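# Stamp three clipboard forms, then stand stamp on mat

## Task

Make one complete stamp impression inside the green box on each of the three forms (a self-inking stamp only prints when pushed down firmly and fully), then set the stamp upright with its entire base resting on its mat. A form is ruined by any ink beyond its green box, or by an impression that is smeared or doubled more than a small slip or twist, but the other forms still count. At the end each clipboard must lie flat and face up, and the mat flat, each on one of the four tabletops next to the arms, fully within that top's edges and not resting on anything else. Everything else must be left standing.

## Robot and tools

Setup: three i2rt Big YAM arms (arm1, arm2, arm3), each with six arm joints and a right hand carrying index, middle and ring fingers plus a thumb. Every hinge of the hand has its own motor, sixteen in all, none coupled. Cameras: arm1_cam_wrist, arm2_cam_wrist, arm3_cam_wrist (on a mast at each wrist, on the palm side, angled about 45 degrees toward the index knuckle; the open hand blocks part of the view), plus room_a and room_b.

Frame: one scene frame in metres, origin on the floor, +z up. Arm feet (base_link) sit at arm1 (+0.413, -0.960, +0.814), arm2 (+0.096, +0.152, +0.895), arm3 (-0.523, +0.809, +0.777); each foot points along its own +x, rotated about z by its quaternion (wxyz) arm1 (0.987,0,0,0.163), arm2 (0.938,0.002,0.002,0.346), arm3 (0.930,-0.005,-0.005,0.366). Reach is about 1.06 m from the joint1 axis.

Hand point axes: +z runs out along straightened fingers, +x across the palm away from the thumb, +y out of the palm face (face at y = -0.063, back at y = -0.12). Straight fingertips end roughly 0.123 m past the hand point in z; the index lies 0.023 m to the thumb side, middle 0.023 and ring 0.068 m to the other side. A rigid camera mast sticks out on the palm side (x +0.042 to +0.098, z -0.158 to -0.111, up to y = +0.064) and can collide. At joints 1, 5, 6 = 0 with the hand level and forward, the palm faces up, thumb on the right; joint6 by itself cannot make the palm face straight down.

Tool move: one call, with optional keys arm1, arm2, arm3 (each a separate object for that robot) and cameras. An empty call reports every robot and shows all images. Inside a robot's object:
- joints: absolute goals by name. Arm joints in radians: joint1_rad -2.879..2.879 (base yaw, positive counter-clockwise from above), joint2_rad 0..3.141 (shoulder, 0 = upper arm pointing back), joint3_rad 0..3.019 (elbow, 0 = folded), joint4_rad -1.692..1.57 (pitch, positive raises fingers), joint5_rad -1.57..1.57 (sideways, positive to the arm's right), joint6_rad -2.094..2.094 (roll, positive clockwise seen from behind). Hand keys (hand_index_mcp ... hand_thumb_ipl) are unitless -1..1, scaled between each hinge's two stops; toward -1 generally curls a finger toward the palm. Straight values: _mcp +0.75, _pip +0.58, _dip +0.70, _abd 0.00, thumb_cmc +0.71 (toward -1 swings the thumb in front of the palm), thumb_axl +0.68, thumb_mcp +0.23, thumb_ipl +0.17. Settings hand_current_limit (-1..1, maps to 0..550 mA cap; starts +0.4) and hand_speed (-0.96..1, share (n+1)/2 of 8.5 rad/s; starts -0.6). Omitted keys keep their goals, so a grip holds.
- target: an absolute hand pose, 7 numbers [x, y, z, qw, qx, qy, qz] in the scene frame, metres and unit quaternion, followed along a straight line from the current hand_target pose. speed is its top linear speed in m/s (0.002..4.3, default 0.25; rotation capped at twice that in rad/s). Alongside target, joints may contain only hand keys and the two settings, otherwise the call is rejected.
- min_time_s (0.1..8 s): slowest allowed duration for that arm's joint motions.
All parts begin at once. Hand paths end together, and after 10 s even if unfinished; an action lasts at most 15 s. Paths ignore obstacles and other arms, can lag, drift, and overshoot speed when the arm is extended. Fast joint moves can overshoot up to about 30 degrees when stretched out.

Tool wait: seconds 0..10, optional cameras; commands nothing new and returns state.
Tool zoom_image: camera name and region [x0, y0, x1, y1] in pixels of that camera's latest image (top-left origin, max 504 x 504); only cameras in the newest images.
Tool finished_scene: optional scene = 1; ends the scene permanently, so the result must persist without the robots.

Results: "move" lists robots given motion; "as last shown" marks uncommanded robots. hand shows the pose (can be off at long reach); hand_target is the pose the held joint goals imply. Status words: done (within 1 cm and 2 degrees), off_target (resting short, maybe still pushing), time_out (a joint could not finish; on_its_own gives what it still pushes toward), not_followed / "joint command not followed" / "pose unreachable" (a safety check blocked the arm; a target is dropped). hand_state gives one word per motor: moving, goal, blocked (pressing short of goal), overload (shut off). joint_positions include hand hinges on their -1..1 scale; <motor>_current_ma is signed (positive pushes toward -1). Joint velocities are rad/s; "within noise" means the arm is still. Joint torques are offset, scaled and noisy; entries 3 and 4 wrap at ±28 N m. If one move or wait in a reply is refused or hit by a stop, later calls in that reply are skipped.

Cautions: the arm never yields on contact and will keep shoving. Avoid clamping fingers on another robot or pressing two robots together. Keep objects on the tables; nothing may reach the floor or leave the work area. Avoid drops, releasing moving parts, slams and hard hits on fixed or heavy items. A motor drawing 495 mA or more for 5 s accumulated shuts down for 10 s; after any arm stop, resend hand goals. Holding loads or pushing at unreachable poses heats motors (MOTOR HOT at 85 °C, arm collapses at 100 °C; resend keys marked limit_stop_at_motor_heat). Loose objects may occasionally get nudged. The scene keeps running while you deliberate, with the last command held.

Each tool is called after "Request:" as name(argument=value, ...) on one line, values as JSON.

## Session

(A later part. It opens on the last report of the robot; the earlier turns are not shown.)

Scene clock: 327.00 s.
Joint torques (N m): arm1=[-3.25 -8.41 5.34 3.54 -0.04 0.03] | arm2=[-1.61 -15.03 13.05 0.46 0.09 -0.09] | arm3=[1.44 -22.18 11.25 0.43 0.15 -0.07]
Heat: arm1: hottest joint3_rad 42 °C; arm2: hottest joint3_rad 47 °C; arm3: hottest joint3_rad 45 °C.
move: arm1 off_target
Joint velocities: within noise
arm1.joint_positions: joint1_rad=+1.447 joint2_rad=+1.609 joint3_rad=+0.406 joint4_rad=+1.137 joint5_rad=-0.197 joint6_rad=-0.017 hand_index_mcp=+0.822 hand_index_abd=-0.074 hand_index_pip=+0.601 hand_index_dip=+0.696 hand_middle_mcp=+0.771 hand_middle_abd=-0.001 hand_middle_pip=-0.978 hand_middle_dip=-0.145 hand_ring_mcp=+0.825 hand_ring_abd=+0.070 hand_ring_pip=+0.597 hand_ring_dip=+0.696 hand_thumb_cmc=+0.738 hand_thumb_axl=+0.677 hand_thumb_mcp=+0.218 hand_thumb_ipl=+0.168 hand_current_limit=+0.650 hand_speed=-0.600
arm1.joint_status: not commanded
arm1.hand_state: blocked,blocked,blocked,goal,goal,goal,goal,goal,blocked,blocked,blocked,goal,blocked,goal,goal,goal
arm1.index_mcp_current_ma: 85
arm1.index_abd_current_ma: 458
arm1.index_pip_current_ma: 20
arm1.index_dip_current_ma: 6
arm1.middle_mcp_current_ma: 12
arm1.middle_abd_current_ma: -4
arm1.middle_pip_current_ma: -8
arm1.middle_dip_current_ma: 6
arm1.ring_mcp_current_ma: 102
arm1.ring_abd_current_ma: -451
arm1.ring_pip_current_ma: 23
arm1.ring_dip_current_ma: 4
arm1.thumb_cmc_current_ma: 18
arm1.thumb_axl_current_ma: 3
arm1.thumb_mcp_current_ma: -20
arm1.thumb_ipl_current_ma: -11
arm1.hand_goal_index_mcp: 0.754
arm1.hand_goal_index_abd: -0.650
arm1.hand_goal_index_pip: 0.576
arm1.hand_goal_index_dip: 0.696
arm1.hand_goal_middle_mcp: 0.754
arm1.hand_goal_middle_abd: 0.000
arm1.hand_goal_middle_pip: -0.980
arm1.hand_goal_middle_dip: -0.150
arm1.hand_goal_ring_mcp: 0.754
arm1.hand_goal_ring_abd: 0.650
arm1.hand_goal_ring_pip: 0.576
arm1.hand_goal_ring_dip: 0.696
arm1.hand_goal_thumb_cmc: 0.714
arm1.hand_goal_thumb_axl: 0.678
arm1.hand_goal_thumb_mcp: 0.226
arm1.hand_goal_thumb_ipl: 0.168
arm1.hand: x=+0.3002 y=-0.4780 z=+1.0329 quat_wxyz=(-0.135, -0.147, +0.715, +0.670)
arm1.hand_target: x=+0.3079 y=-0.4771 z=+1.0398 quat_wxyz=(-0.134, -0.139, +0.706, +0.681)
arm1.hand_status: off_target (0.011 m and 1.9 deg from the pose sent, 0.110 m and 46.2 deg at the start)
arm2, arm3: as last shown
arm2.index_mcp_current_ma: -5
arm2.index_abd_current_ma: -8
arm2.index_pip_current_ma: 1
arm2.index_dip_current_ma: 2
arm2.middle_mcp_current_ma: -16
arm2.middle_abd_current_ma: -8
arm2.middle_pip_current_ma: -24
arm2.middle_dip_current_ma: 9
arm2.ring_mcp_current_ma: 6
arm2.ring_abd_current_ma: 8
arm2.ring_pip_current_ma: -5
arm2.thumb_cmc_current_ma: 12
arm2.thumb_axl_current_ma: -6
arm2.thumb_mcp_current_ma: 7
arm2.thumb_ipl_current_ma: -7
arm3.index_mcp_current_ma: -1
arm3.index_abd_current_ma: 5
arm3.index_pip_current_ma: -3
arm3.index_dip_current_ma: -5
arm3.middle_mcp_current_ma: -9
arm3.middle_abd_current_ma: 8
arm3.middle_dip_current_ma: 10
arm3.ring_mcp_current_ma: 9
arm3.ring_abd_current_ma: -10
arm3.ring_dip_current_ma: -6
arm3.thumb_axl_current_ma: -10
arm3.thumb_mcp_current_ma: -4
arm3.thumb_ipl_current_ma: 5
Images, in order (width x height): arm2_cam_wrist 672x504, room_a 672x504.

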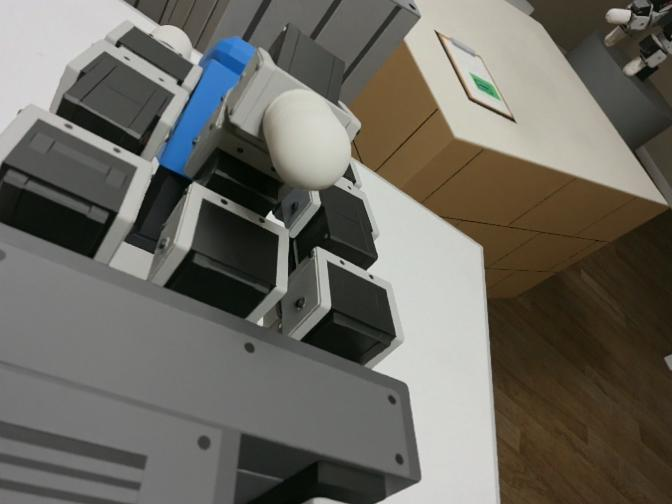

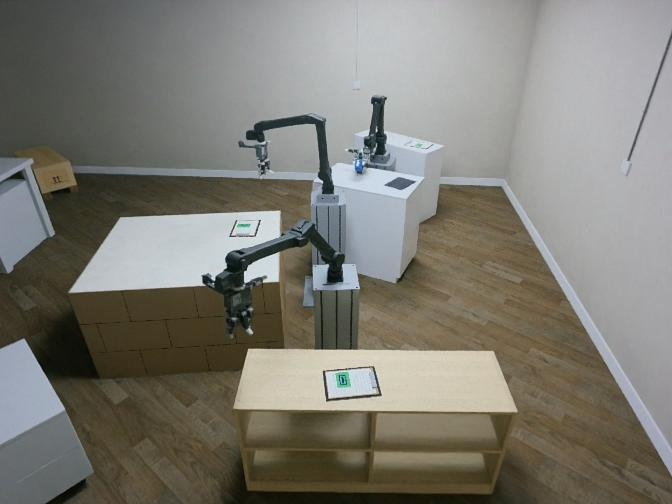

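Request:
move(arm1={"target": [0.308, -0.477, 1.005, -0.1344, -0.1391, 0.7057, 0.6816], "speed": 0.06}, cameras=["arm2_cam_wrist", "room_a", "room_b"])

Request:
zoom_image(camera="arm2_cam_wrist", region=[140, 0, 300, 120])

Request:
zoom_image(camera="room_a", region=[335, 140, 385, 190])

Request:
zoom_image(camera="room_b", region=[290, 230, 370, 320])

Scene clock: 330.47 s.
Joint torques (N m): arm1=[-3.31 -9.17 3.99 3.51 -0.03 0] | arm2=[-1.61 -15.03 13.05 0.46 0.1 -0.09] | arm3=[1.49 -22.18 11.29 0.39 0.15 -0.07]
Heat: arm1: hottest joint3_rad 42 °C; arm2: hottest joint3_rad 47 °C; arm3: hottest joint3_rad 45 °C.
move: arm1 off_target
Joint velocities: within noise
arm1.joint_positions: joint1_rad=+1.447 joint2_rad=+1.768 joint3_rad=+0.406 joint4_rad=+1.296 joint5_rad=-0.197 joint6_rad=-0.017 hand_index_mcp=+0.823 hand_index_abd=-0.074 hand_index_pip=+0.602 hand_index_dip=+0.696 hand_middle_mcp=+0.772 hand_middle_abd=-0.001 hand_middle_pip=-0.978 hand_middle_dip=-0.145 hand_ring_mcp=+0.827 hand_ring_abd=+0.070 hand_ring_pip=+0.597 hand_ring_dip=+0.696 hand_thumb_cmc=+0.738 hand_thumb_axl=+0.677 hand_thumb_mcp=+0.218 hand_thumb_ipl=+0.168 hand_current_limit=+0.650 hand_speed=-0.600
arm1.joint_status: not commanded
arm1.hand_state: blocked,blocked,blocked,goal,goal,goal,goal,goal,blocked,blocked,blocked,goal,blocked,goal,goal,goal
arm1.index_mcp_current_ma: 87
arm1.index_abd_current_ma: 453
arm1.index_pip_current_ma: 26
arm1.index_dip_current_ma: 1
arm1.middle_mcp_current_ma: 15
arm1.middle_abd_current_ma: -7
arm1.middle_pip_current_ma: -5
arm1.middle_dip_current_ma: 6
arm1.ring_mcp_current_ma: 107
arm1.ring_abd_current_ma: -457
arm1.ring_pip_current_ma: 24
arm1.ring_dip_current_ma: 1
arm1.thumb_cmc_current_ma: 19
arm1.thumb_axl_current_ma: 5
arm1.thumb_mcp_current_ma: -22
arm1.thumb_ipl_current_ma: -12
arm1.hand_goal_index_mcp: 0.754
arm1.hand_goal_index_abd: -0.650
arm1.hand_goal_index_pip: 0.576
arm1.hand_goal_index_dip: 0.696
arm1.hand_goal_middle_mcp: 0.754
arm1.hand_goal_middle_abd: 0.000
arm1.hand_goal_middle_pip: -0.980
arm1.hand_goal_middle_dip: -0.150
arm1.hand_goal_ring_mcp: 0.754
arm1.hand_goal_ring_abd: 0.650
arm1.hand_goal_ring_pip: 0.576
arm1.hand_goal_ring_dip: 0.696
arm1.hand_goal_thumb_cmc: 0.714
arm1.hand_goal_thumb_axl: 0.678
arm1.hand_goal_thumb_mcp: 0.226
arm1.hand_goal_thumb_ipl: 0.168
arm1.hand: x=+0.3001 y=-0.4777 z=+0.9980 quat_wxyz=(-0.135, -0.147, +0.715, +0.670)
arm1.hand_target: x=+0.3079 y=-0.4771 z=+1.0050 quat_wxyz=(-0.134, -0.139, +0.706, +0.681)
arm1.hand_status: off_target (0.011 m and 1.9 deg from the pose sent, 0.029 m and 1.9 deg at the start)
arm2, arm3: as last shown
arm2.index_mcp_current_ma: 12
arm2.index_abd_current_ma: -17
arm2.index_pip_current_ma: 0
arm2.index_dip_current_ma: 11
arm2.middle_mcp_current_ma: -28
arm2.middle_abd_current_ma: 0
arm2.middle_pip_current_ma: -11
arm2.middle_dip_current_ma: -1
arm2.ring_mcp_current_ma: 3
arm2.ring_abd_current_ma: 4
arm2.ring_pip_current_ma: 9
arm2.ring_dip_current_ma: -7
arm2.thumb_cmc_current_ma: 3
arm2.thumb_axl_current_ma: 1
arm2.thumb_mcp_current_ma: 19
arm2.thumb_ipl_current_ma: -5
arm3.index_mcp_current_ma: -6
arm3.index_abd_current_ma: 7
arm3.index_pip_current_ma: 1
arm3.index_dip_current_ma: -4
arm3.middle_mcp_current_ma: -14
arm3.middle_abd_current_ma: 4
arm3.middle_dip_current_ma: 11
arm3.ring_mcp_current_ma: 7
arm3.ring_abd_current_ma: -4
arm3.ring_dip_current_ma: -7
arm3.thumb_cmc_current_ma: 12
arm3.thumb_axl_current_ma: -7
arm3.thumb_mcp_current_ma: -2
arm3.thumb_ipl_current_ma: 9
Images, in order (width x height): arm2_cam_wrist 672x504, room_a 672x504, room_b 672x504.

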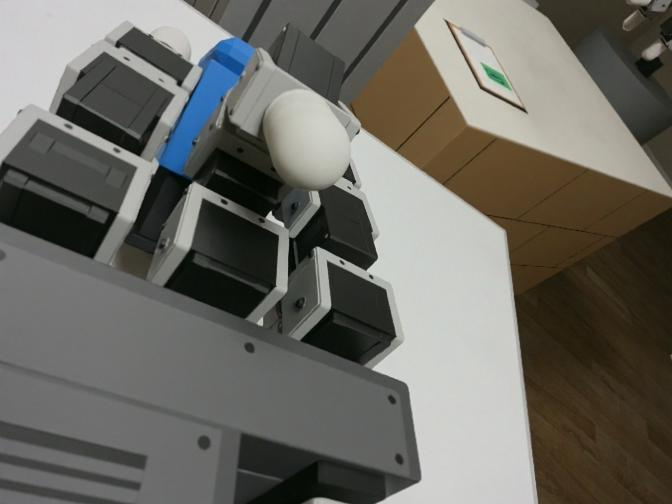

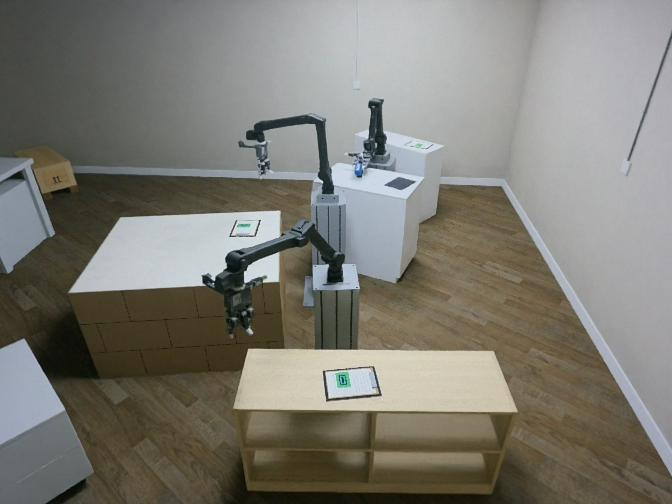

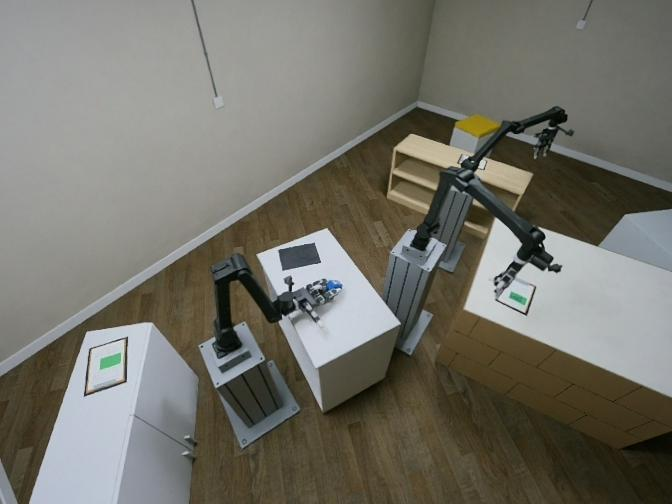

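Scaled by 3.150.

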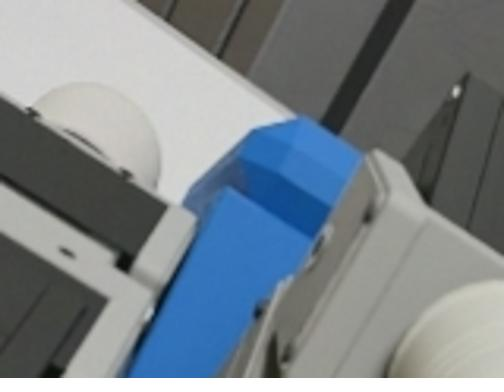

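Scaled by 10.080.

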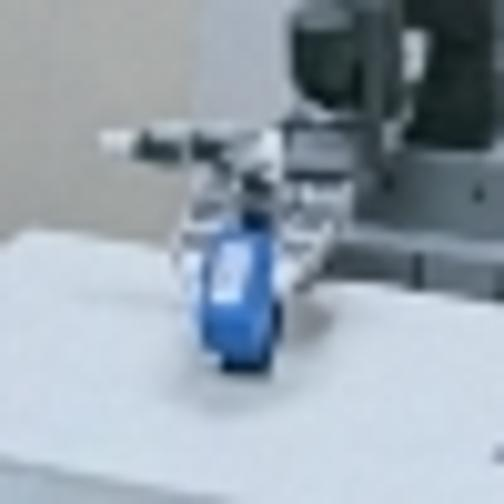

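Scaled by 5.600.

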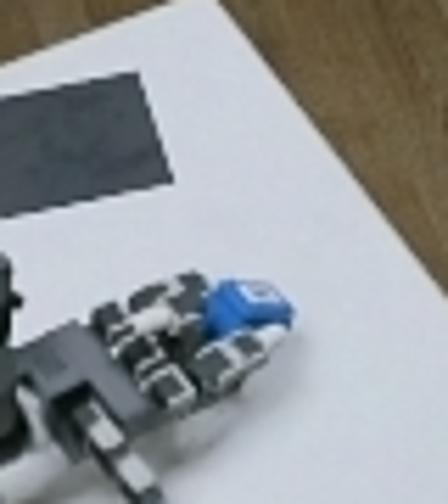

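Request:
move(arm1={"target": [0.308, -0.477, 0.988, -0.1344, -0.1391, 0.7057, 0.6816], "speed": 0.05}, cameras=["arm2_cam_wrist", "room_a", "room_b"])

Request:
zoom_image(camera="arm2_cam_wrist", region=[140, 0, 300, 120])

Request:
zoom_image(camera="room_a", region=[335, 140, 385, 190])

Scene clock: 331.70 s.
Joint torques (N m): arm1=[-3.37 -8.64 3.84 2.99 0 0] | arm2=[-1.61 -15.03 13.05 0.46 0.1 -0.09] | arm3=[1.49 -22.24 11.23 0.44 0.15 -0.07]
Heat: arm1: hottest joint3_rad 42 °C; arm2: hottest joint3_rad 47 °C; arm3: hottest joint3_rad 45 °C.
move: arm1 done
Joint velocities: within noise
arm1.joint_positions: joint1_rad=+1.447 joint2_rad=+1.835 joint3_rad=+0.406 joint4_rad=+1.384 joint5_rad=-0.197 joint6_rad=-0.017 hand_index_mcp=+0.802 hand_index_abd=-0.075 hand_index_pip=+0.595 hand_index_dip=+0.696 hand_middle_mcp=+0.773 hand_middle_abd=-0.001 hand_middle_pip=-0.978 hand_middle_dip=-0.145 hand_ring_mcp=+0.807 hand_ring_abd=+0.069 hand_ring_pip=+0.591 hand_ring_dip=+0.696 hand_thumb_cmc=+0.738 hand_thumb_axl=+0.677 hand_thumb_mcp=+0.219 hand_thumb_ipl=+0.168 hand_current_limit=+0.650 hand_speed=-0.600
arm1.joint_status: not commanded
arm1.hand_state: blocked,blocked,goal,goal,goal,goal,goal,goal,blocked,blocked,goal,goal,blocked,goal,goal,goal
arm1.index_mcp_current_ma: 59
arm1.index_abd_current_ma: 452
arm1.index_pip_current_ma: 19
arm1.index_dip_current_ma: 3
arm1.middle_mcp_current_ma: 10
arm1.middle_abd_current_ma: 0
arm1.middle_pip_current_ma: -8
arm1.middle_dip_current_ma: 8
arm1.ring_mcp_current_ma: 75
arm1.ring_abd_current_ma: -451
arm1.ring_pip_current_ma: 15
arm1.ring_dip_current_ma: 3
arm1.thumb_cmc_current_ma: 19
arm1.thumb_axl_current_ma: 9
arm1.thumb_mcp_current_ma: -21
arm1.thumb_ipl_current_ma: -7
arm1.hand_goal_index_mcp: 0.754
arm1.hand_goal_index_abd: -0.650
arm1.hand_goal_index_pip: 0.576
arm1.hand_goal_index_dip: 0.696
arm1.hand_goal_middle_mcp: 0.754
arm1.hand_goal_middle_abd: 0.000
arm1.hand_goal_middle_pip: -0.980
arm1.hand_goal_middle_dip: -0.150
arm1.hand_goal_ring_mcp: 0.754
arm1.hand_goal_ring_abd: 0.650
arm1.hand_goal_ring_pip: 0.576
arm1.hand_goal_ring_dip: 0.696
arm1.hand_goal_thumb_cmc: 0.714
arm1.hand_goal_thumb_axl: 0.678
arm1.hand_goal_thumb_mcp: 0.226
arm1.hand_goal_thumb_ipl: 0.168
arm1.hand: x=+0.3007 y=-0.4807 z=+0.9887 quat_wxyz=(-0.135, -0.147, +0.707, +0.678)
arm1.hand_target: x=+0.3080 y=-0.4771 z=+0.9880 quat_wxyz=(-0.134, -0.139, +0.706, +0.681)
arm1.hand_status: done (0.008 m and 1.0 deg from the pose sent, 0.013 m and 1.9 deg at the start)
arm2, arm3: as last shown
arm2.index_mcp_current_ma: 5
arm2.index_abd_current_ma: -15
arm2.index_pip_current_ma: 4
arm2.index_dip_current_ma: 13
arm2.middle_mcp_current_ma: -25
arm2.middle_abd_current_ma: 9
arm2.middle_dip_current_ma: 0
arm2.ring_abd_current_ma: 23
arm2.ring_pip_current_ma: -7
arm2.ring_dip_current_ma: 4
arm2.thumb_cmc_current_ma: 19
arm2.thumb_axl_current_ma: 5
arm2.thumb_mcp_current_ma: 4
arm2.thumb_ipl_current_ma: -19
arm3.index_mcp_current_ma: -4
arm3.index_abd_current_ma: 5
arm3.index_pip_current_ma: 0
arm3.middle_mcp_current_ma: -11
arm3.middle_abd_current_ma: 10
arm3.middle_pip_current_ma: -8
arm3.ring_mcp_current_ma: 5
arm3.ring_abd_current_ma: -10
arm3.ring_pip_current_ma: 2
arm3.ring_dip_current_ma: -6
arm3.thumb_cmc_current_ma: 8
arm3.thumb_axl_current_ma: -10
arm3.thumb_mcp_current_ma: -3
arm3.thumb_ipl_current_ma: 10
Images, in order (width x height): arm2_cam_wrist 672x504, room_a 672x504, room_b 672x504.

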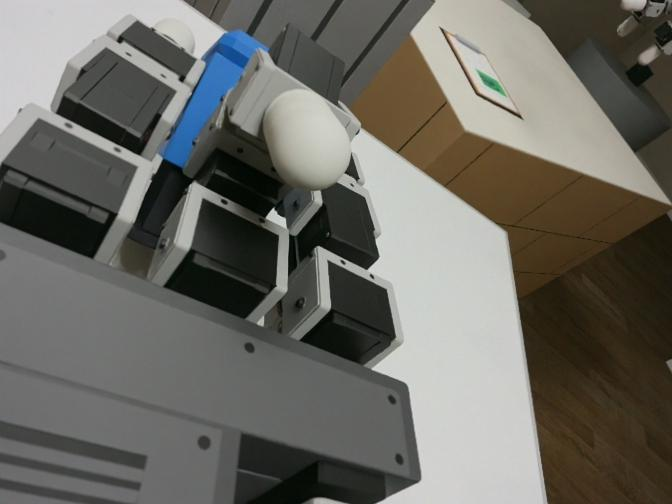

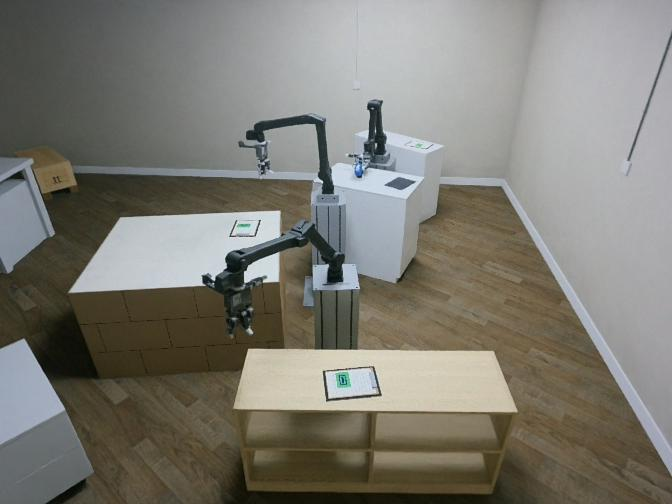

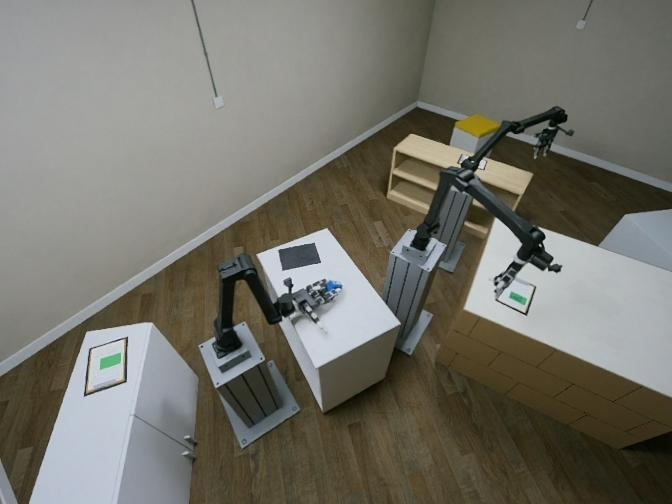

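Scaled by 3.150.

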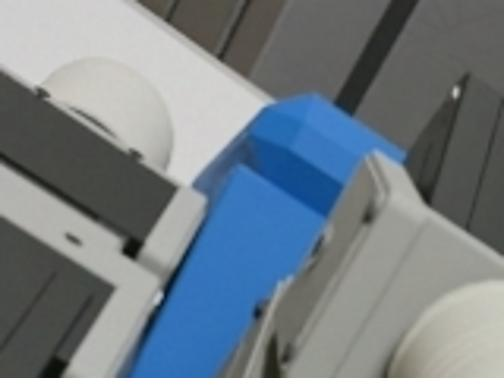

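Scaled by 10.080.

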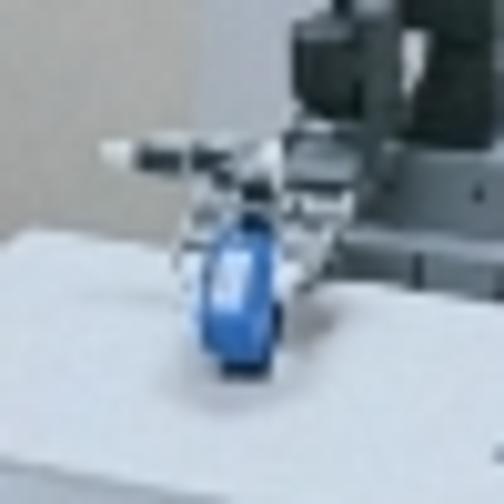

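Request:
move(arm1={"target": [0.3142, -0.4921, 0.981, -0.1344, -0.1391, 0.7057, 0.6816], "speed": 0.04}, cameras=["arm2_cam_wrist", "room_a", "room_b"])

Request:
zoom_image(camera="arm2_cam_wrist", region=[140, 0, 300, 120])

Request:
zoom_image(camera="room_a", region=[335, 140, 385, 190])

Scene clock: 333.97 s.
Joint torques (N m): arm1=[-3.43 -8.41 2.17 3.02 0.01 0] | arm2=[-1.61 -15.03 13.07 0.46 0.1 -0.09] | arm3=[1.55 -22.12 11.23 0.49 0.14 -0.07]
Heat: arm1: hottest joint3_rad 41 °C; arm2: hottest joint3_rad 47 °C; arm3: hottest joint3_rad 45 °C.
move: arm1 done
Joint velocities: within noise
arm1.joint_positions: joint1_rad=+1.438 joint2_rad=+1.860 joint3_rad=+0.382 joint4_rad=+1.448 joint5_rad=-0.208 joint6_rad=-0.017 hand_index_mcp=+0.802 hand_index_abd=-0.075 hand_index_pip=+0.588 hand_index_dip=+0.691 hand_middle_mcp=+0.773 hand_middle_abd=-0.001 hand_middle_pip=-0.978 hand_middle_dip=-0.145 hand_ring_mcp=+0.807 hand_ring_abd=+0.069 hand_ring_pip=+0.585 hand_ring_dip=+0.687 hand_thumb_cmc=+0.738 hand_thumb_axl=+0.677 hand_thumb_mcp=+0.219 hand_thumb_ipl=+0.168 hand_current_limit=+0.650 hand_speed=-0.600
arm1.joint_status: not commanded
arm1.hand_state: blocked,blocked,goal,goal,goal,goal,goal,goal,blocked,blocked,goal,goal,blocked,goal,goal,goal
arm1.index_mcp_current_ma: 60
arm1.index_abd_current_ma: 454
arm1.index_pip_current_ma: 7
arm1.index_dip_current_ma: -3
arm1.middle_mcp_current_ma: 14
arm1.middle_abd_current_ma: 6
arm1.middle_pip_current_ma: -5
arm1.middle_dip_current_ma: 3
arm1.ring_mcp_current_ma: 76
arm1.ring_abd_current_ma: -456
arm1.ring_pip_current_ma: 12
arm1.ring_dip_current_ma: -8
arm1.thumb_cmc_current_ma: 22
arm1.thumb_axl_current_ma: 3
arm1.thumb_mcp_current_ma: -20
arm1.thumb_ipl_current_ma: -8
arm1.hand_goal_index_mcp: 0.754
arm1.hand_goal_index_abd: -0.650
arm1.hand_goal_index_pip: 0.576
arm1.hand_goal_index_dip: 0.696
arm1.hand_goal_middle_mcp: 0.754
arm1.hand_goal_middle_abd: 0.000
arm1.hand_goal_middle_pip: -0.980
arm1.hand_goal_middle_dip: -0.150
arm1.hand_goal_ring_mcp: 0.754
arm1.hand_goal_ring_abd: 0.650
arm1.hand_goal_ring_pip: 0.576
arm1.hand_goal_ring_dip: 0.696
arm1.hand_goal_thumb_cmc: 0.714
arm1.hand_goal_thumb_axl: 0.678
arm1.hand_goal_thumb_mcp: 0.226
arm1.hand_goal_thumb_ipl: 0.168
arm1.hand: x=+0.3052 y=-0.4911 z=+0.9859 quat_wxyz=(-0.136, -0.148, +0.702, +0.683)
arm1.hand_target: x=+0.3141 y=-0.4921 z=+0.9812 quat_wxyz=(-0.134, -0.139, +0.706, +0.682)
arm1.hand_status: done (0.010 m and 1.1 deg from the pose sent, 0.019 m and 1.0 deg at the start)
arm2, arm3: as last shown
arm2.index_mcp_current_ma: 6
arm2.index_abd_current_ma: -26
arm2.index_pip_current_ma: 10
arm2.index_dip_current_ma: 11
arm2.middle_mcp_current_ma: -10
arm2.middle_abd_current_ma: 4
arm2.middle_dip_current_ma: 11
arm2.ring_mcp_current_ma: 6
arm2.ring_abd_current_ma: 5
arm2.ring_pip_current_ma: 0
arm2.ring_dip_current_ma: -6
arm2.thumb_cmc_current_ma: 3
arm2.thumb_axl_current_ma: -12
arm2.thumb_mcp_current_ma: -9
arm2.thumb_ipl_current_ma: -2
arm3.index_mcp_current_ma: -3
arm3.index_pip_current_ma: 1
arm3.index_dip_current_ma: -6
arm3.middle_mcp_current_ma: -8
arm3.middle_abd_current_ma: 7
arm3.middle_dip_current_ma: 8
arm3.ring_mcp_current_ma: 6
arm3.ring_abd_current_ma: -8
arm3.ring_pip_current_ma: -2
arm3.ring_dip_current_ma: -5
arm3.thumb_cmc_current_ma: 13
arm3.thumb_mcp_current_ma: -1
arm3.thumb_ipl_current_ma: 6
Images, in order (width x height): arm2_cam_wrist 672x504, room_a 672x504, room_b 672x504.

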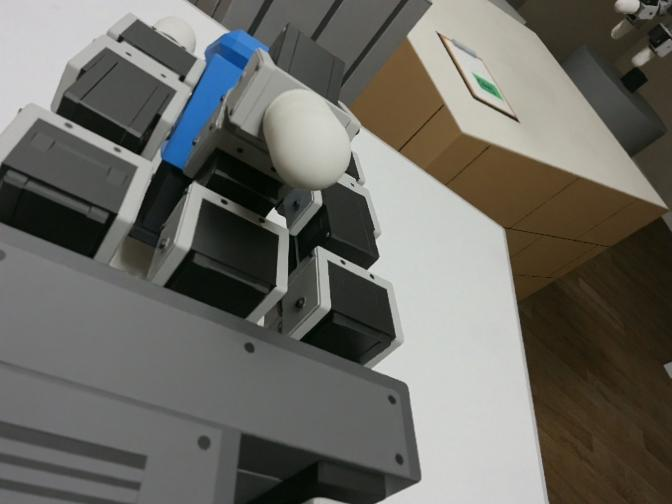

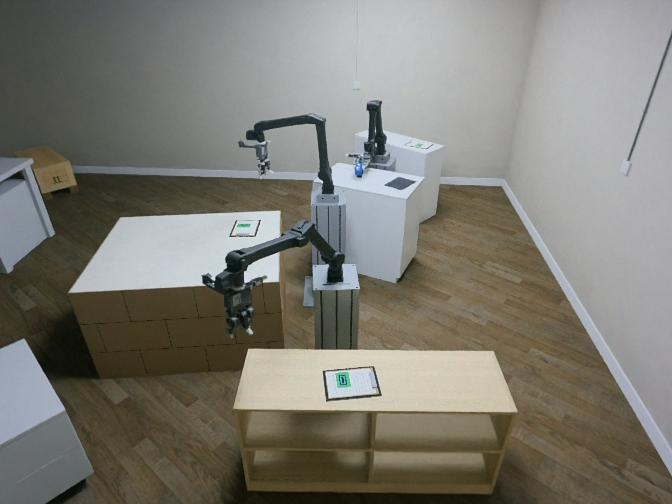

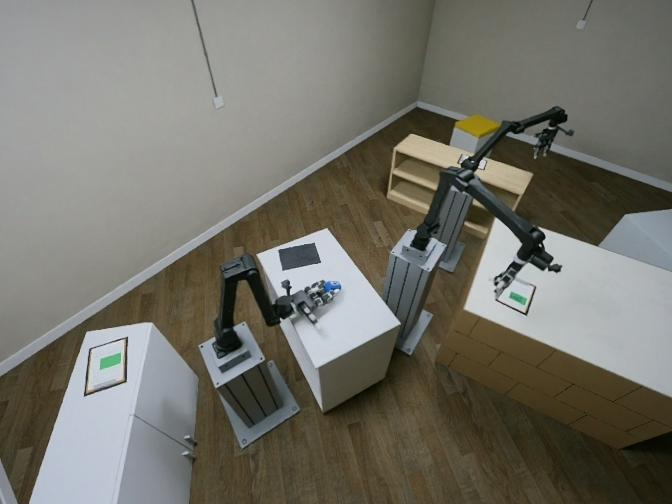

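Scaled by 3.150.

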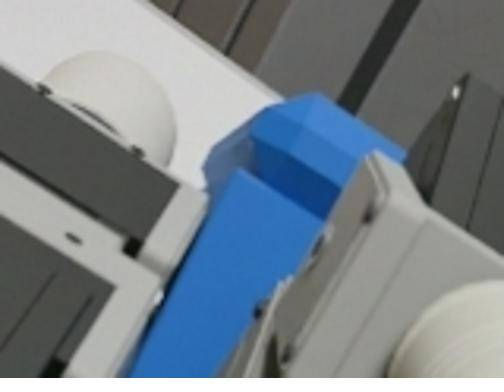

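Scaled by 10.080.

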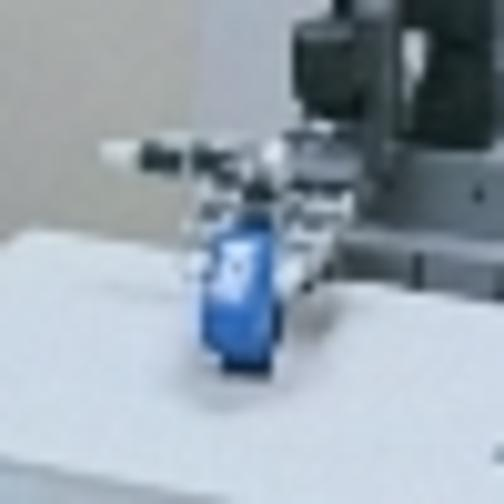

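Request:
move(arm1={"target": [0.3142, -0.4921, 0.968, -0.1344, -0.1391, 0.7057, 0.6816], "speed": 0.04}, cameras=["arm2_cam_wrist", "room_a"])

Request:
zoom_image(camera="arm2_cam_wrist", region=[140, 0, 300, 120])

Request:
zoom_image(camera="room_a", region=[335, 140, 385, 190])

Scene clock: 335.30 s.
Joint torques (N m): arm1=[-3.43 -8.23 2.29 2.63 0.02 0] | arm2=[-1.61 -15.03 13.05 0.46 0.1 -0.08] | arm3=[1.67 -22.18 11.26 0.46 0.14 -0.06]
Heat: arm1: hottest joint3_rad 41 °C; arm2: hottest joint3_rad 47 °C; arm3: hottest joint3_rad 45 °C.
move: arm1 off_target
Joint velocities: within noise
arm1.joint_positions: joint1_rad=+1.438 joint2_rad=+1.918 joint3_rad=+0.382 joint4_rad=+1.514 joint5_rad=-0.209 joint6_rad=-0.017 hand_index_mcp=+0.751 hand_index_abd=-0.075 hand_index_pip=+0.571 hand_index_dip=+0.691 hand_middle_mcp=+0.773 hand_middle_abd=-0.001 hand_middle_pip=-0.978 hand_middle_dip=-0.145 hand_ring_mcp=+0.754 hand_ring_abd=+0.069 hand_ring_pip=+0.572 hand_ring_dip=+0.687 hand_thumb_cmc=+0.738 hand_thumb_axl=+0.677 hand_thumb_mcp=+0.219 hand_thumb_ipl=+0.168 hand_current_limit=+0.650 hand_speed=-0.600
arm1.joint_status: not commanded
arm1.hand_state: goal,blocked,goal,goal,goal,goal,goal,goal,goal,blocked,goal,goal,blocked,goal,goal,goal
arm1.index_mcp_current_ma: -1
arm1.index_abd_current_ma: 456
arm1.index_pip_current_ma: -11
arm1.index_dip_current_ma: -5
arm1.middle_mcp_current_ma: 16
arm1.middle_abd_current_ma: 0
arm1.middle_pip_current_ma: -3
arm1.middle_dip_current_ma: 8
arm1.ring_mcp_current_ma: 9
arm1.ring_abd_current_ma: -453
arm1.ring_pip_current_ma: -5
arm1.ring_dip_current_ma: -9
arm1.thumb_cmc_current_ma: 20
arm1.thumb_axl_current_ma: 4
arm1.thumb_mcp_current_ma: -19
arm1.thumb_ipl_current_ma: -5
arm1.hand_goal_index_mcp: 0.754
arm1.hand_goal_index_abd: -0.650
arm1.hand_goal_index_pip: 0.576
arm1.hand_goal_index_dip: 0.696
arm1.hand_goal_middle_mcp: 0.754
arm1.hand_goal_middle_abd: 0.000
arm1.hand_goal_middle_pip: -0.980
arm1.hand_goal_middle_dip: -0.150
arm1.hand_goal_ring_mcp: 0.754
arm1.hand_goal_ring_abd: 0.650
arm1.hand_goal_ring_pip: 0.576
arm1.hand_goal_ring_dip: 0.696
arm1.hand_goal_thumb_cmc: 0.714
arm1.hand_goal_thumb_axl: 0.678
arm1.hand_goal_thumb_mcp: 0.226
arm1.hand_goal_thumb_ipl: 0.168
arm1.hand: x=+0.3058 y=-0.4942 z=+0.9758 quat_wxyz=(-0.136, -0.148, +0.699, +0.686)
arm1.hand_target: x=+0.3141 y=-0.4923 z=+0.9682 quat_wxyz=(-0.134, -0.139, +0.706, +0.682)
arm1.hand_status: off_target (0.012 m and 1.4 deg from the pose sent, 0.020 m and 1.1 deg at the start)
arm2, arm3: as last shown
arm2.index_mcp_current_ma: 7
arm2.index_abd_current_ma: -8
arm2.index_pip_current_ma: 13
arm2.index_dip_current_ma: 6
arm2.middle_mcp_current_ma: -26
arm2.middle_abd_current_ma: 3
arm2.middle_pip_current_ma: -3
arm2.middle_dip_current_ma: -2
arm2.ring_mcp_current_ma: 13
arm2.ring_abd_current_ma: -4
arm2.ring_dip_current_ma: -5
arm2.thumb_cmc_current_ma: 19
arm2.thumb_axl_current_ma: -14
arm2.thumb_mcp_current_ma: 14
arm2.thumb_ipl_current_ma: 3
arm3.index_mcp_current_ma: -2
arm3.index_abd_current_ma: 7
arm3.middle_mcp_current_ma: -10
arm3.middle_abd_current_ma: 6
arm3.middle_pip_current_ma: -4
arm3.middle_dip_current_ma: 10
arm3.ring_abd_current_ma: -9
arm3.ring_pip_current_ma: 4
arm3.thumb_cmc_current_ma: 7
arm3.thumb_axl_current_ma: -11
arm3.thumb_mcp_current_ma: -5
arm3.thumb_ipl_current_ma: 9
Images, in order (width x height): arm2_cam_wrist 672x504, room_a 672x504.

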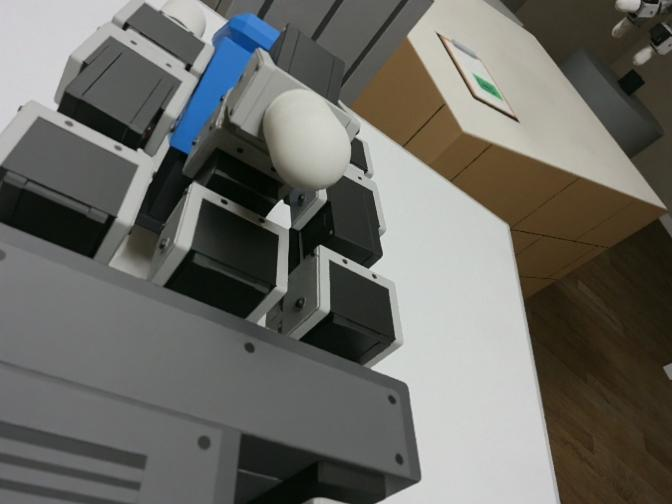

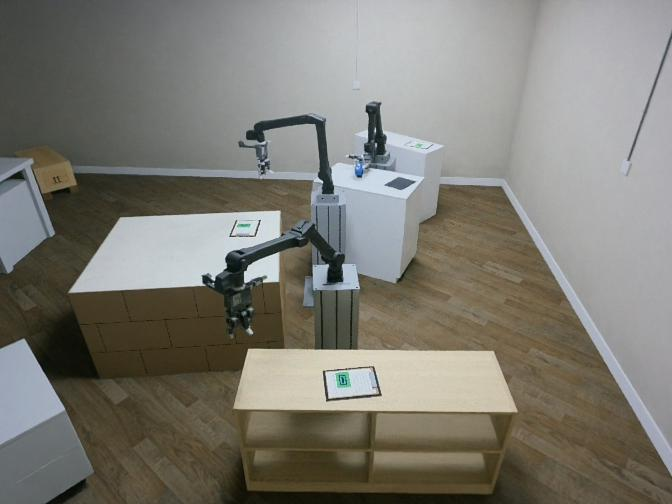

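Scaled by 3.150.

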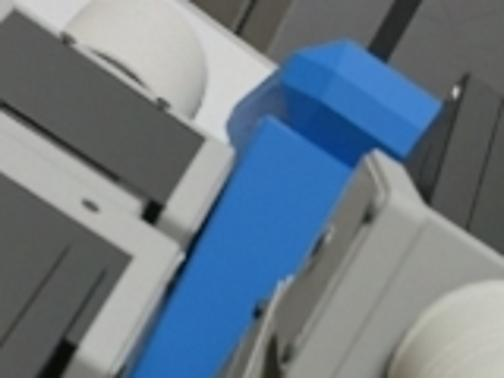

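Scaled by 10.080.

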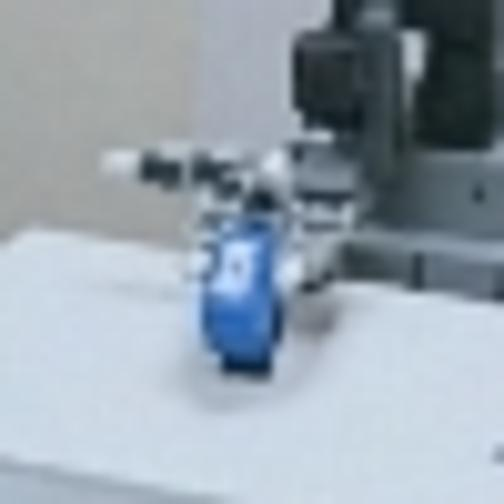

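Request:
move(arm1={"target": [0.3199, -0.5060, 0.955, -0.1344, -0.1391, 0.7057, 0.6816], "speed": 0.04}, cameras=["arm2_cam_wrist", "room_a"])

Request:
zoom_image(camera="arm2_cam_wrist", region=[140, 0, 300, 120])

Request:
zoom_image(camera="room_a", region=[335, 140, 385, 190])

Scene clock: 336.80 s.
Joint torques (N m): arm1=[-3.49 -7.71 1.01 2.59 0.07 -0.03] | arm2=[-1.61 -15.03 13.04 0.47 0.09 -0.09] | arm3=[1.44 -22.24 11.29 0.43 0.15 -0.08]
Heat: arm1: hottest joint3_rad 41 °C; arm2: hottest joint3_rad 47 °C; arm3: hottest joint3_rad 45 °C.
move: arm1 off_target
Joint velocities: within noise
arm1.joint_positions: joint1_rad=+1.427 joint2_rad=+1.962 joint3_rad=+0.357 joint4_rad=+1.582 joint5_rad=-0.222 joint6_rad=-0.017 hand_index_mcp=+0.740 hand_index_abd=-0.075 hand_index_pip=+0.563 hand_index_dip=+0.691 hand_middle_mcp=+0.773 hand_middle_abd=-0.001 hand_middle_pip=-0.978 hand_middle_dip=-0.145 hand_ring_mcp=+0.735 hand_ring_abd=+0.069 hand_ring_pip=+0.562 hand_ring_dip=+0.687 hand_thumb_cmc=+0.738 hand_thumb_axl=+0.677 hand_thumb_mcp=+0.219 hand_thumb_ipl=+0.168 hand_current_limit=+0.650 hand_speed=-0.600
arm1.joint_status: not commanded
arm1.hand_state: goal,blocked,goal,goal,goal,goal,goal,goal,goal,blocked,goal,goal,blocked,goal,goal,goal
arm1.index_mcp_current_ma: -21
arm1.index_abd_current_ma: 456
arm1.index_pip_current_ma: -20
arm1.index_dip_current_ma: -3
arm1.middle_mcp_current_ma: 14
arm1.middle_abd_current_ma: 1
arm1.middle_pip_current_ma: -5
arm1.middle_dip_current_ma: 10
arm1.ring_mcp_current_ma: -13
arm1.ring_abd_current_ma: -454
arm1.ring_pip_current_ma: -17
arm1.ring_dip_current_ma: -9
arm1.thumb_cmc_current_ma: 20
arm1.thumb_axl_current_ma: 9
arm1.thumb_mcp_current_ma: -16
arm1.thumb_ipl_current_ma: -8
arm1.hand_goal_index_mcp: 0.754
arm1.hand_goal_index_abd: -0.650
arm1.hand_goal_index_pip: 0.576
arm1.hand_goal_index_dip: 0.696
arm1.hand_goal_middle_mcp: 0.754
arm1.hand_goal_middle_abd: 0.000
arm1.hand_goal_middle_pip: -0.980
arm1.hand_goal_middle_dip: -0.150
arm1.hand_goal_ring_mcp: 0.754
arm1.hand_goal_ring_abd: 0.650
arm1.hand_goal_ring_pip: 0.576
arm1.hand_goal_ring_dip: 0.696
arm1.hand_goal_thumb_cmc: 0.714
arm1.hand_goal_thumb_axl: 0.678
arm1.hand_goal_thumb_mcp: 0.226
arm1.hand_goal_thumb_ipl: 0.168
arm1.hand: x=+0.3107 y=-0.5051 z=+0.9671 quat_wxyz=(-0.137, -0.149, +0.699, +0.686)
arm1.hand_target: x=+0.3197 y=-0.5059 z=+0.9555 quat_wxyz=(-0.134, -0.140, +0.711, +0.676)
arm1.hand_status: off_target (0.015 m and 1.5 deg from the pose sent, 0.028 m and 1.3 deg at the start; a joint's target at an end of its range on 20 of 31 steps)
arm2, arm3: as last shown
arm2.index_mcp_current_ma: 2
arm2.index_abd_current_ma: -13
arm2.index_pip_current_ma: 12
arm2.index_dip_current_ma: -12
arm2.middle_mcp_current_ma: -1
arm2.middle_abd_current_ma: 1
arm2.middle_pip_current_ma: -14
arm2.middle_dip_current_ma: 5
arm2.ring_mcp_current_ma: 21
arm2.ring_abd_current_ma: 5
arm2.ring_pip_current_ma: -2
arm2.ring_dip_current_ma: 10
arm2.thumb_cmc_current_ma: 33
arm2.thumb_axl_current_ma: -6
arm2.thumb_mcp_current_ma: 15
arm2.thumb_ipl_current_ma: -17
arm3.index_mcp_current_ma: -6
arm3.index_abd_current_ma: 2
arm3.index_pip_current_ma: -1
arm3.index_dip_current_ma: -3
arm3.middle_mcp_current_ma: -9
arm3.middle_abd_current_ma: 8
arm3.middle_pip_current_ma: -2
arm3.middle_dip_current_ma: 11
arm3.ring_mcp_current_ma: 7
arm3.ring_abd_current_ma: -3
arm3.ring_dip_current_ma: -3
arm3.thumb_cmc_current_ma: 10
arm3.thumb_mcp_current_ma: -2
arm3.thumb_ipl_current_ma: 10
Images, in order (width x height): arm2_cam_wrist 672x504, room_a 672x504.

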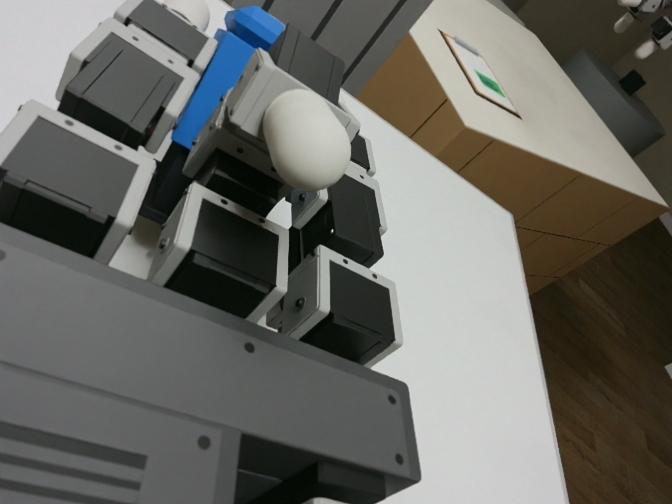

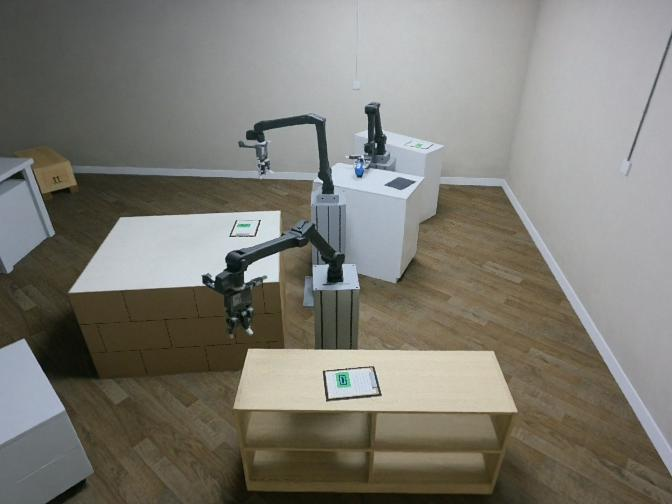

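Scaled by 3.150.

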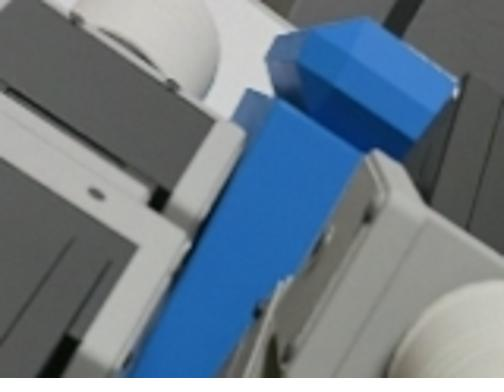

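Scaled by 10.080.

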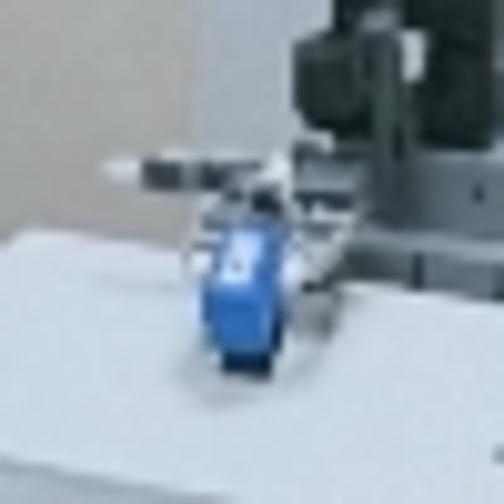

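Request:
move(arm1={"target": [0.3229, -0.5134, 0.948, -0.1294, -0.1437, 0.7291, 0.6565], "speed": 0.04}, cameras=["arm2_cam_wrist", "room_a"])

Request:
zoom_image(camera="arm2_cam_wrist", region=[140, 0, 300, 120])

Request:
zoom_image(camera="room_a", region=[335, 140, 385, 190])

Scene clock: 338.73 s.
Joint torques (N m): arm1=[-3.43 -9.99 0.98 2.04 0.04 -0.15] | arm2=[-1.61 -15.03 13.05 0.46 0.1 -0.09] | arm3=[1.61 -22.18 11.25 0.46 0.14 -0.07]
Heat: arm1: hottest joint3_rad 41 °C; arm2: hottest joint3_rad 47 °C; arm3: hottest joint3_rad 45 °C.
move: arm1 done
Joint velocities: within noise
arm1.joint_positions: joint1_rad=+1.417 joint2_rad=+1.962 joint3_rad=+0.319 joint4_rad=+1.545 joint5_rad=-0.230 joint6_rad=-0.017 hand_index_mcp=+0.766 hand_index_abd=-0.075 hand_index_pip=+0.564 hand_index_dip=+0.691 hand_middle_mcp=+0.774 hand_middle_abd=-0.001 hand_middle_pip=-0.978 hand_middle_dip=-0.146 hand_ring_mcp=+0.765 hand_ring_abd=+0.069 hand_ring_pip=+0.563 hand_ring_dip=+0.687 hand_thumb_cmc=+0.739 hand_thumb_axl=+0.677 hand_thumb_mcp=+0.218 hand_thumb_ipl=+0.168 hand_current_limit=+0.650 hand_speed=-0.600
arm1.joint_status: not commanded
arm1.hand_state: goal,blocked,goal,goal,goal,goal,goal,goal,goal,blocked,goal,goal,blocked,goal,goal,goal
arm1.index_mcp_current_ma: 9
arm1.index_abd_current_ma: 456
arm1.index_pip_current_ma: -18
arm1.index_dip_current_ma: -6
arm1.middle_mcp_current_ma: 16
arm1.middle_abd_current_ma: -2
arm1.middle_pip_current_ma: -3
arm1.middle_dip_current_ma: 1
arm1.ring_mcp_current_ma: 20
arm1.ring_abd_current_ma: -454
arm1.ring_pip_current_ma: -18
arm1.ring_dip_current_ma: -9
arm1.thumb_cmc_current_ma: 23
arm1.thumb_axl_current_ma: 6
arm1.thumb_mcp_current_ma: -17
arm1.thumb_ipl_current_ma: -12
arm1.hand_goal_index_mcp: 0.754
arm1.hand_goal_index_abd: -0.650
arm1.hand_goal_index_pip: 0.576
arm1.hand_goal_index_dip: 0.696
arm1.hand_goal_middle_mcp: 0.754
arm1.hand_goal_middle_abd: 0.000
arm1.hand_goal_middle_pip: -0.980
arm1.hand_goal_middle_dip: -0.150
arm1.hand_goal_ring_mcp: 0.754
arm1.hand_goal_ring_abd: 0.650
arm1.hand_goal_ring_pip: 0.576
arm1.hand_goal_ring_dip: 0.696
arm1.hand_goal_thumb_cmc: 0.714
arm1.hand_goal_thumb_axl: 0.678
arm1.hand_goal_thumb_mcp: 0.226
arm1.hand_goal_thumb_ipl: 0.168
arm1.hand: x=+0.3158 y=-0.5136 z=+0.9489 quat_wxyz=(-0.137, -0.147, +0.725, +0.659)
arm1.hand_target: x=+0.3228 y=-0.5134 z=+0.9479 quat_wxyz=(-0.129, -0.144, +0.729, +0.657)
arm1.hand_status: done (0.007 m and 1.1 deg from the pose sent, 0.024 m and 4.9 deg at the start)
arm2, arm3: as last shown
arm2.index_mcp_current_ma: -4
arm2.index_abd_current_ma: 5
arm2.index_pip_current_ma: 3
arm2.index_dip_current_ma: 9
arm2.middle_mcp_current_ma: -9
arm2.middle_abd_current_ma: 17
arm2.middle_pip_current_ma: -22
arm2.middle_dip_current_ma: 6
arm2.ring_mcp_current_ma: 0
arm2.ring_abd_current_ma: -6
arm2.ring_pip_current_ma: -3
arm2.ring_dip_current_ma: 2
arm2.thumb_cmc_current_ma: 20
arm2.thumb_axl_current_ma: -2
arm2.thumb_mcp_current_ma: 7
arm2.thumb_ipl_current_ma: -2
arm3.index_mcp_current_ma: -1
arm3.index_pip_current_ma: 0
arm3.index_dip_current_ma: -6
arm3.middle_mcp_current_ma: -11
arm3.middle_pip_current_ma: -5
arm3.middle_dip_current_ma: 10
arm3.ring_mcp_current_ma: 4
arm3.ring_abd_current_ma: -5
arm3.ring_pip_current_ma: 0
arm3.ring_dip_current_ma: -6
arm3.thumb_cmc_current_ma: 14
arm3.thumb_axl_current_ma: -10
arm3.thumb_mcp_current_ma: 0
Images, in order (width x height): arm2_cam_wrist 672x504, room_a 672x504.

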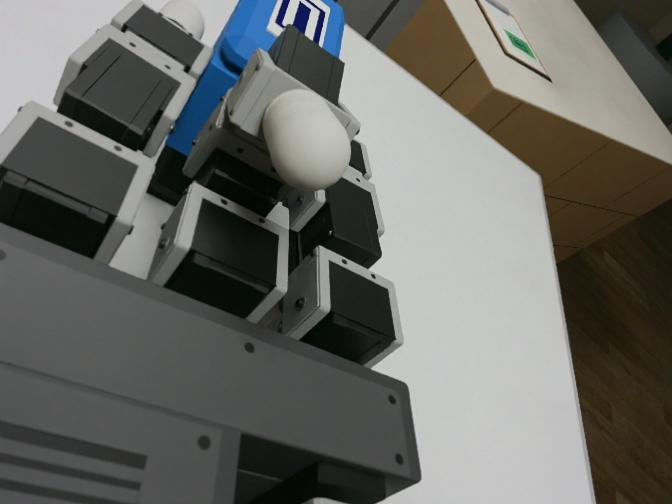

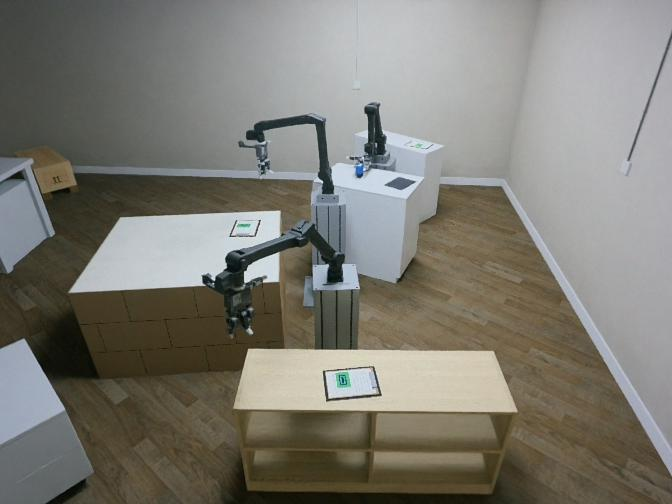

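Scaled by 3.150.

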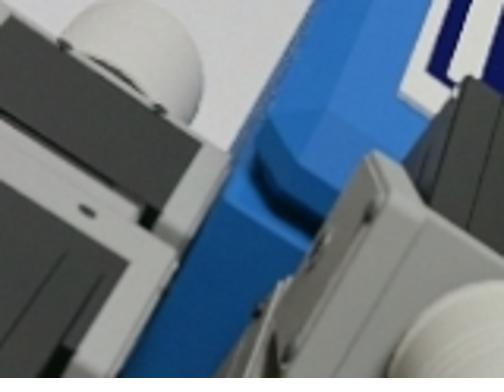

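Scaled by 10.080.

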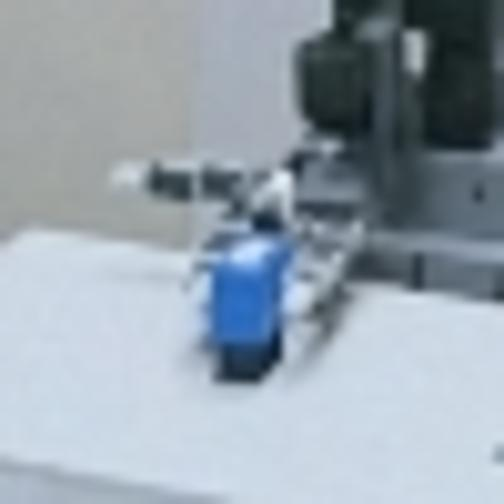

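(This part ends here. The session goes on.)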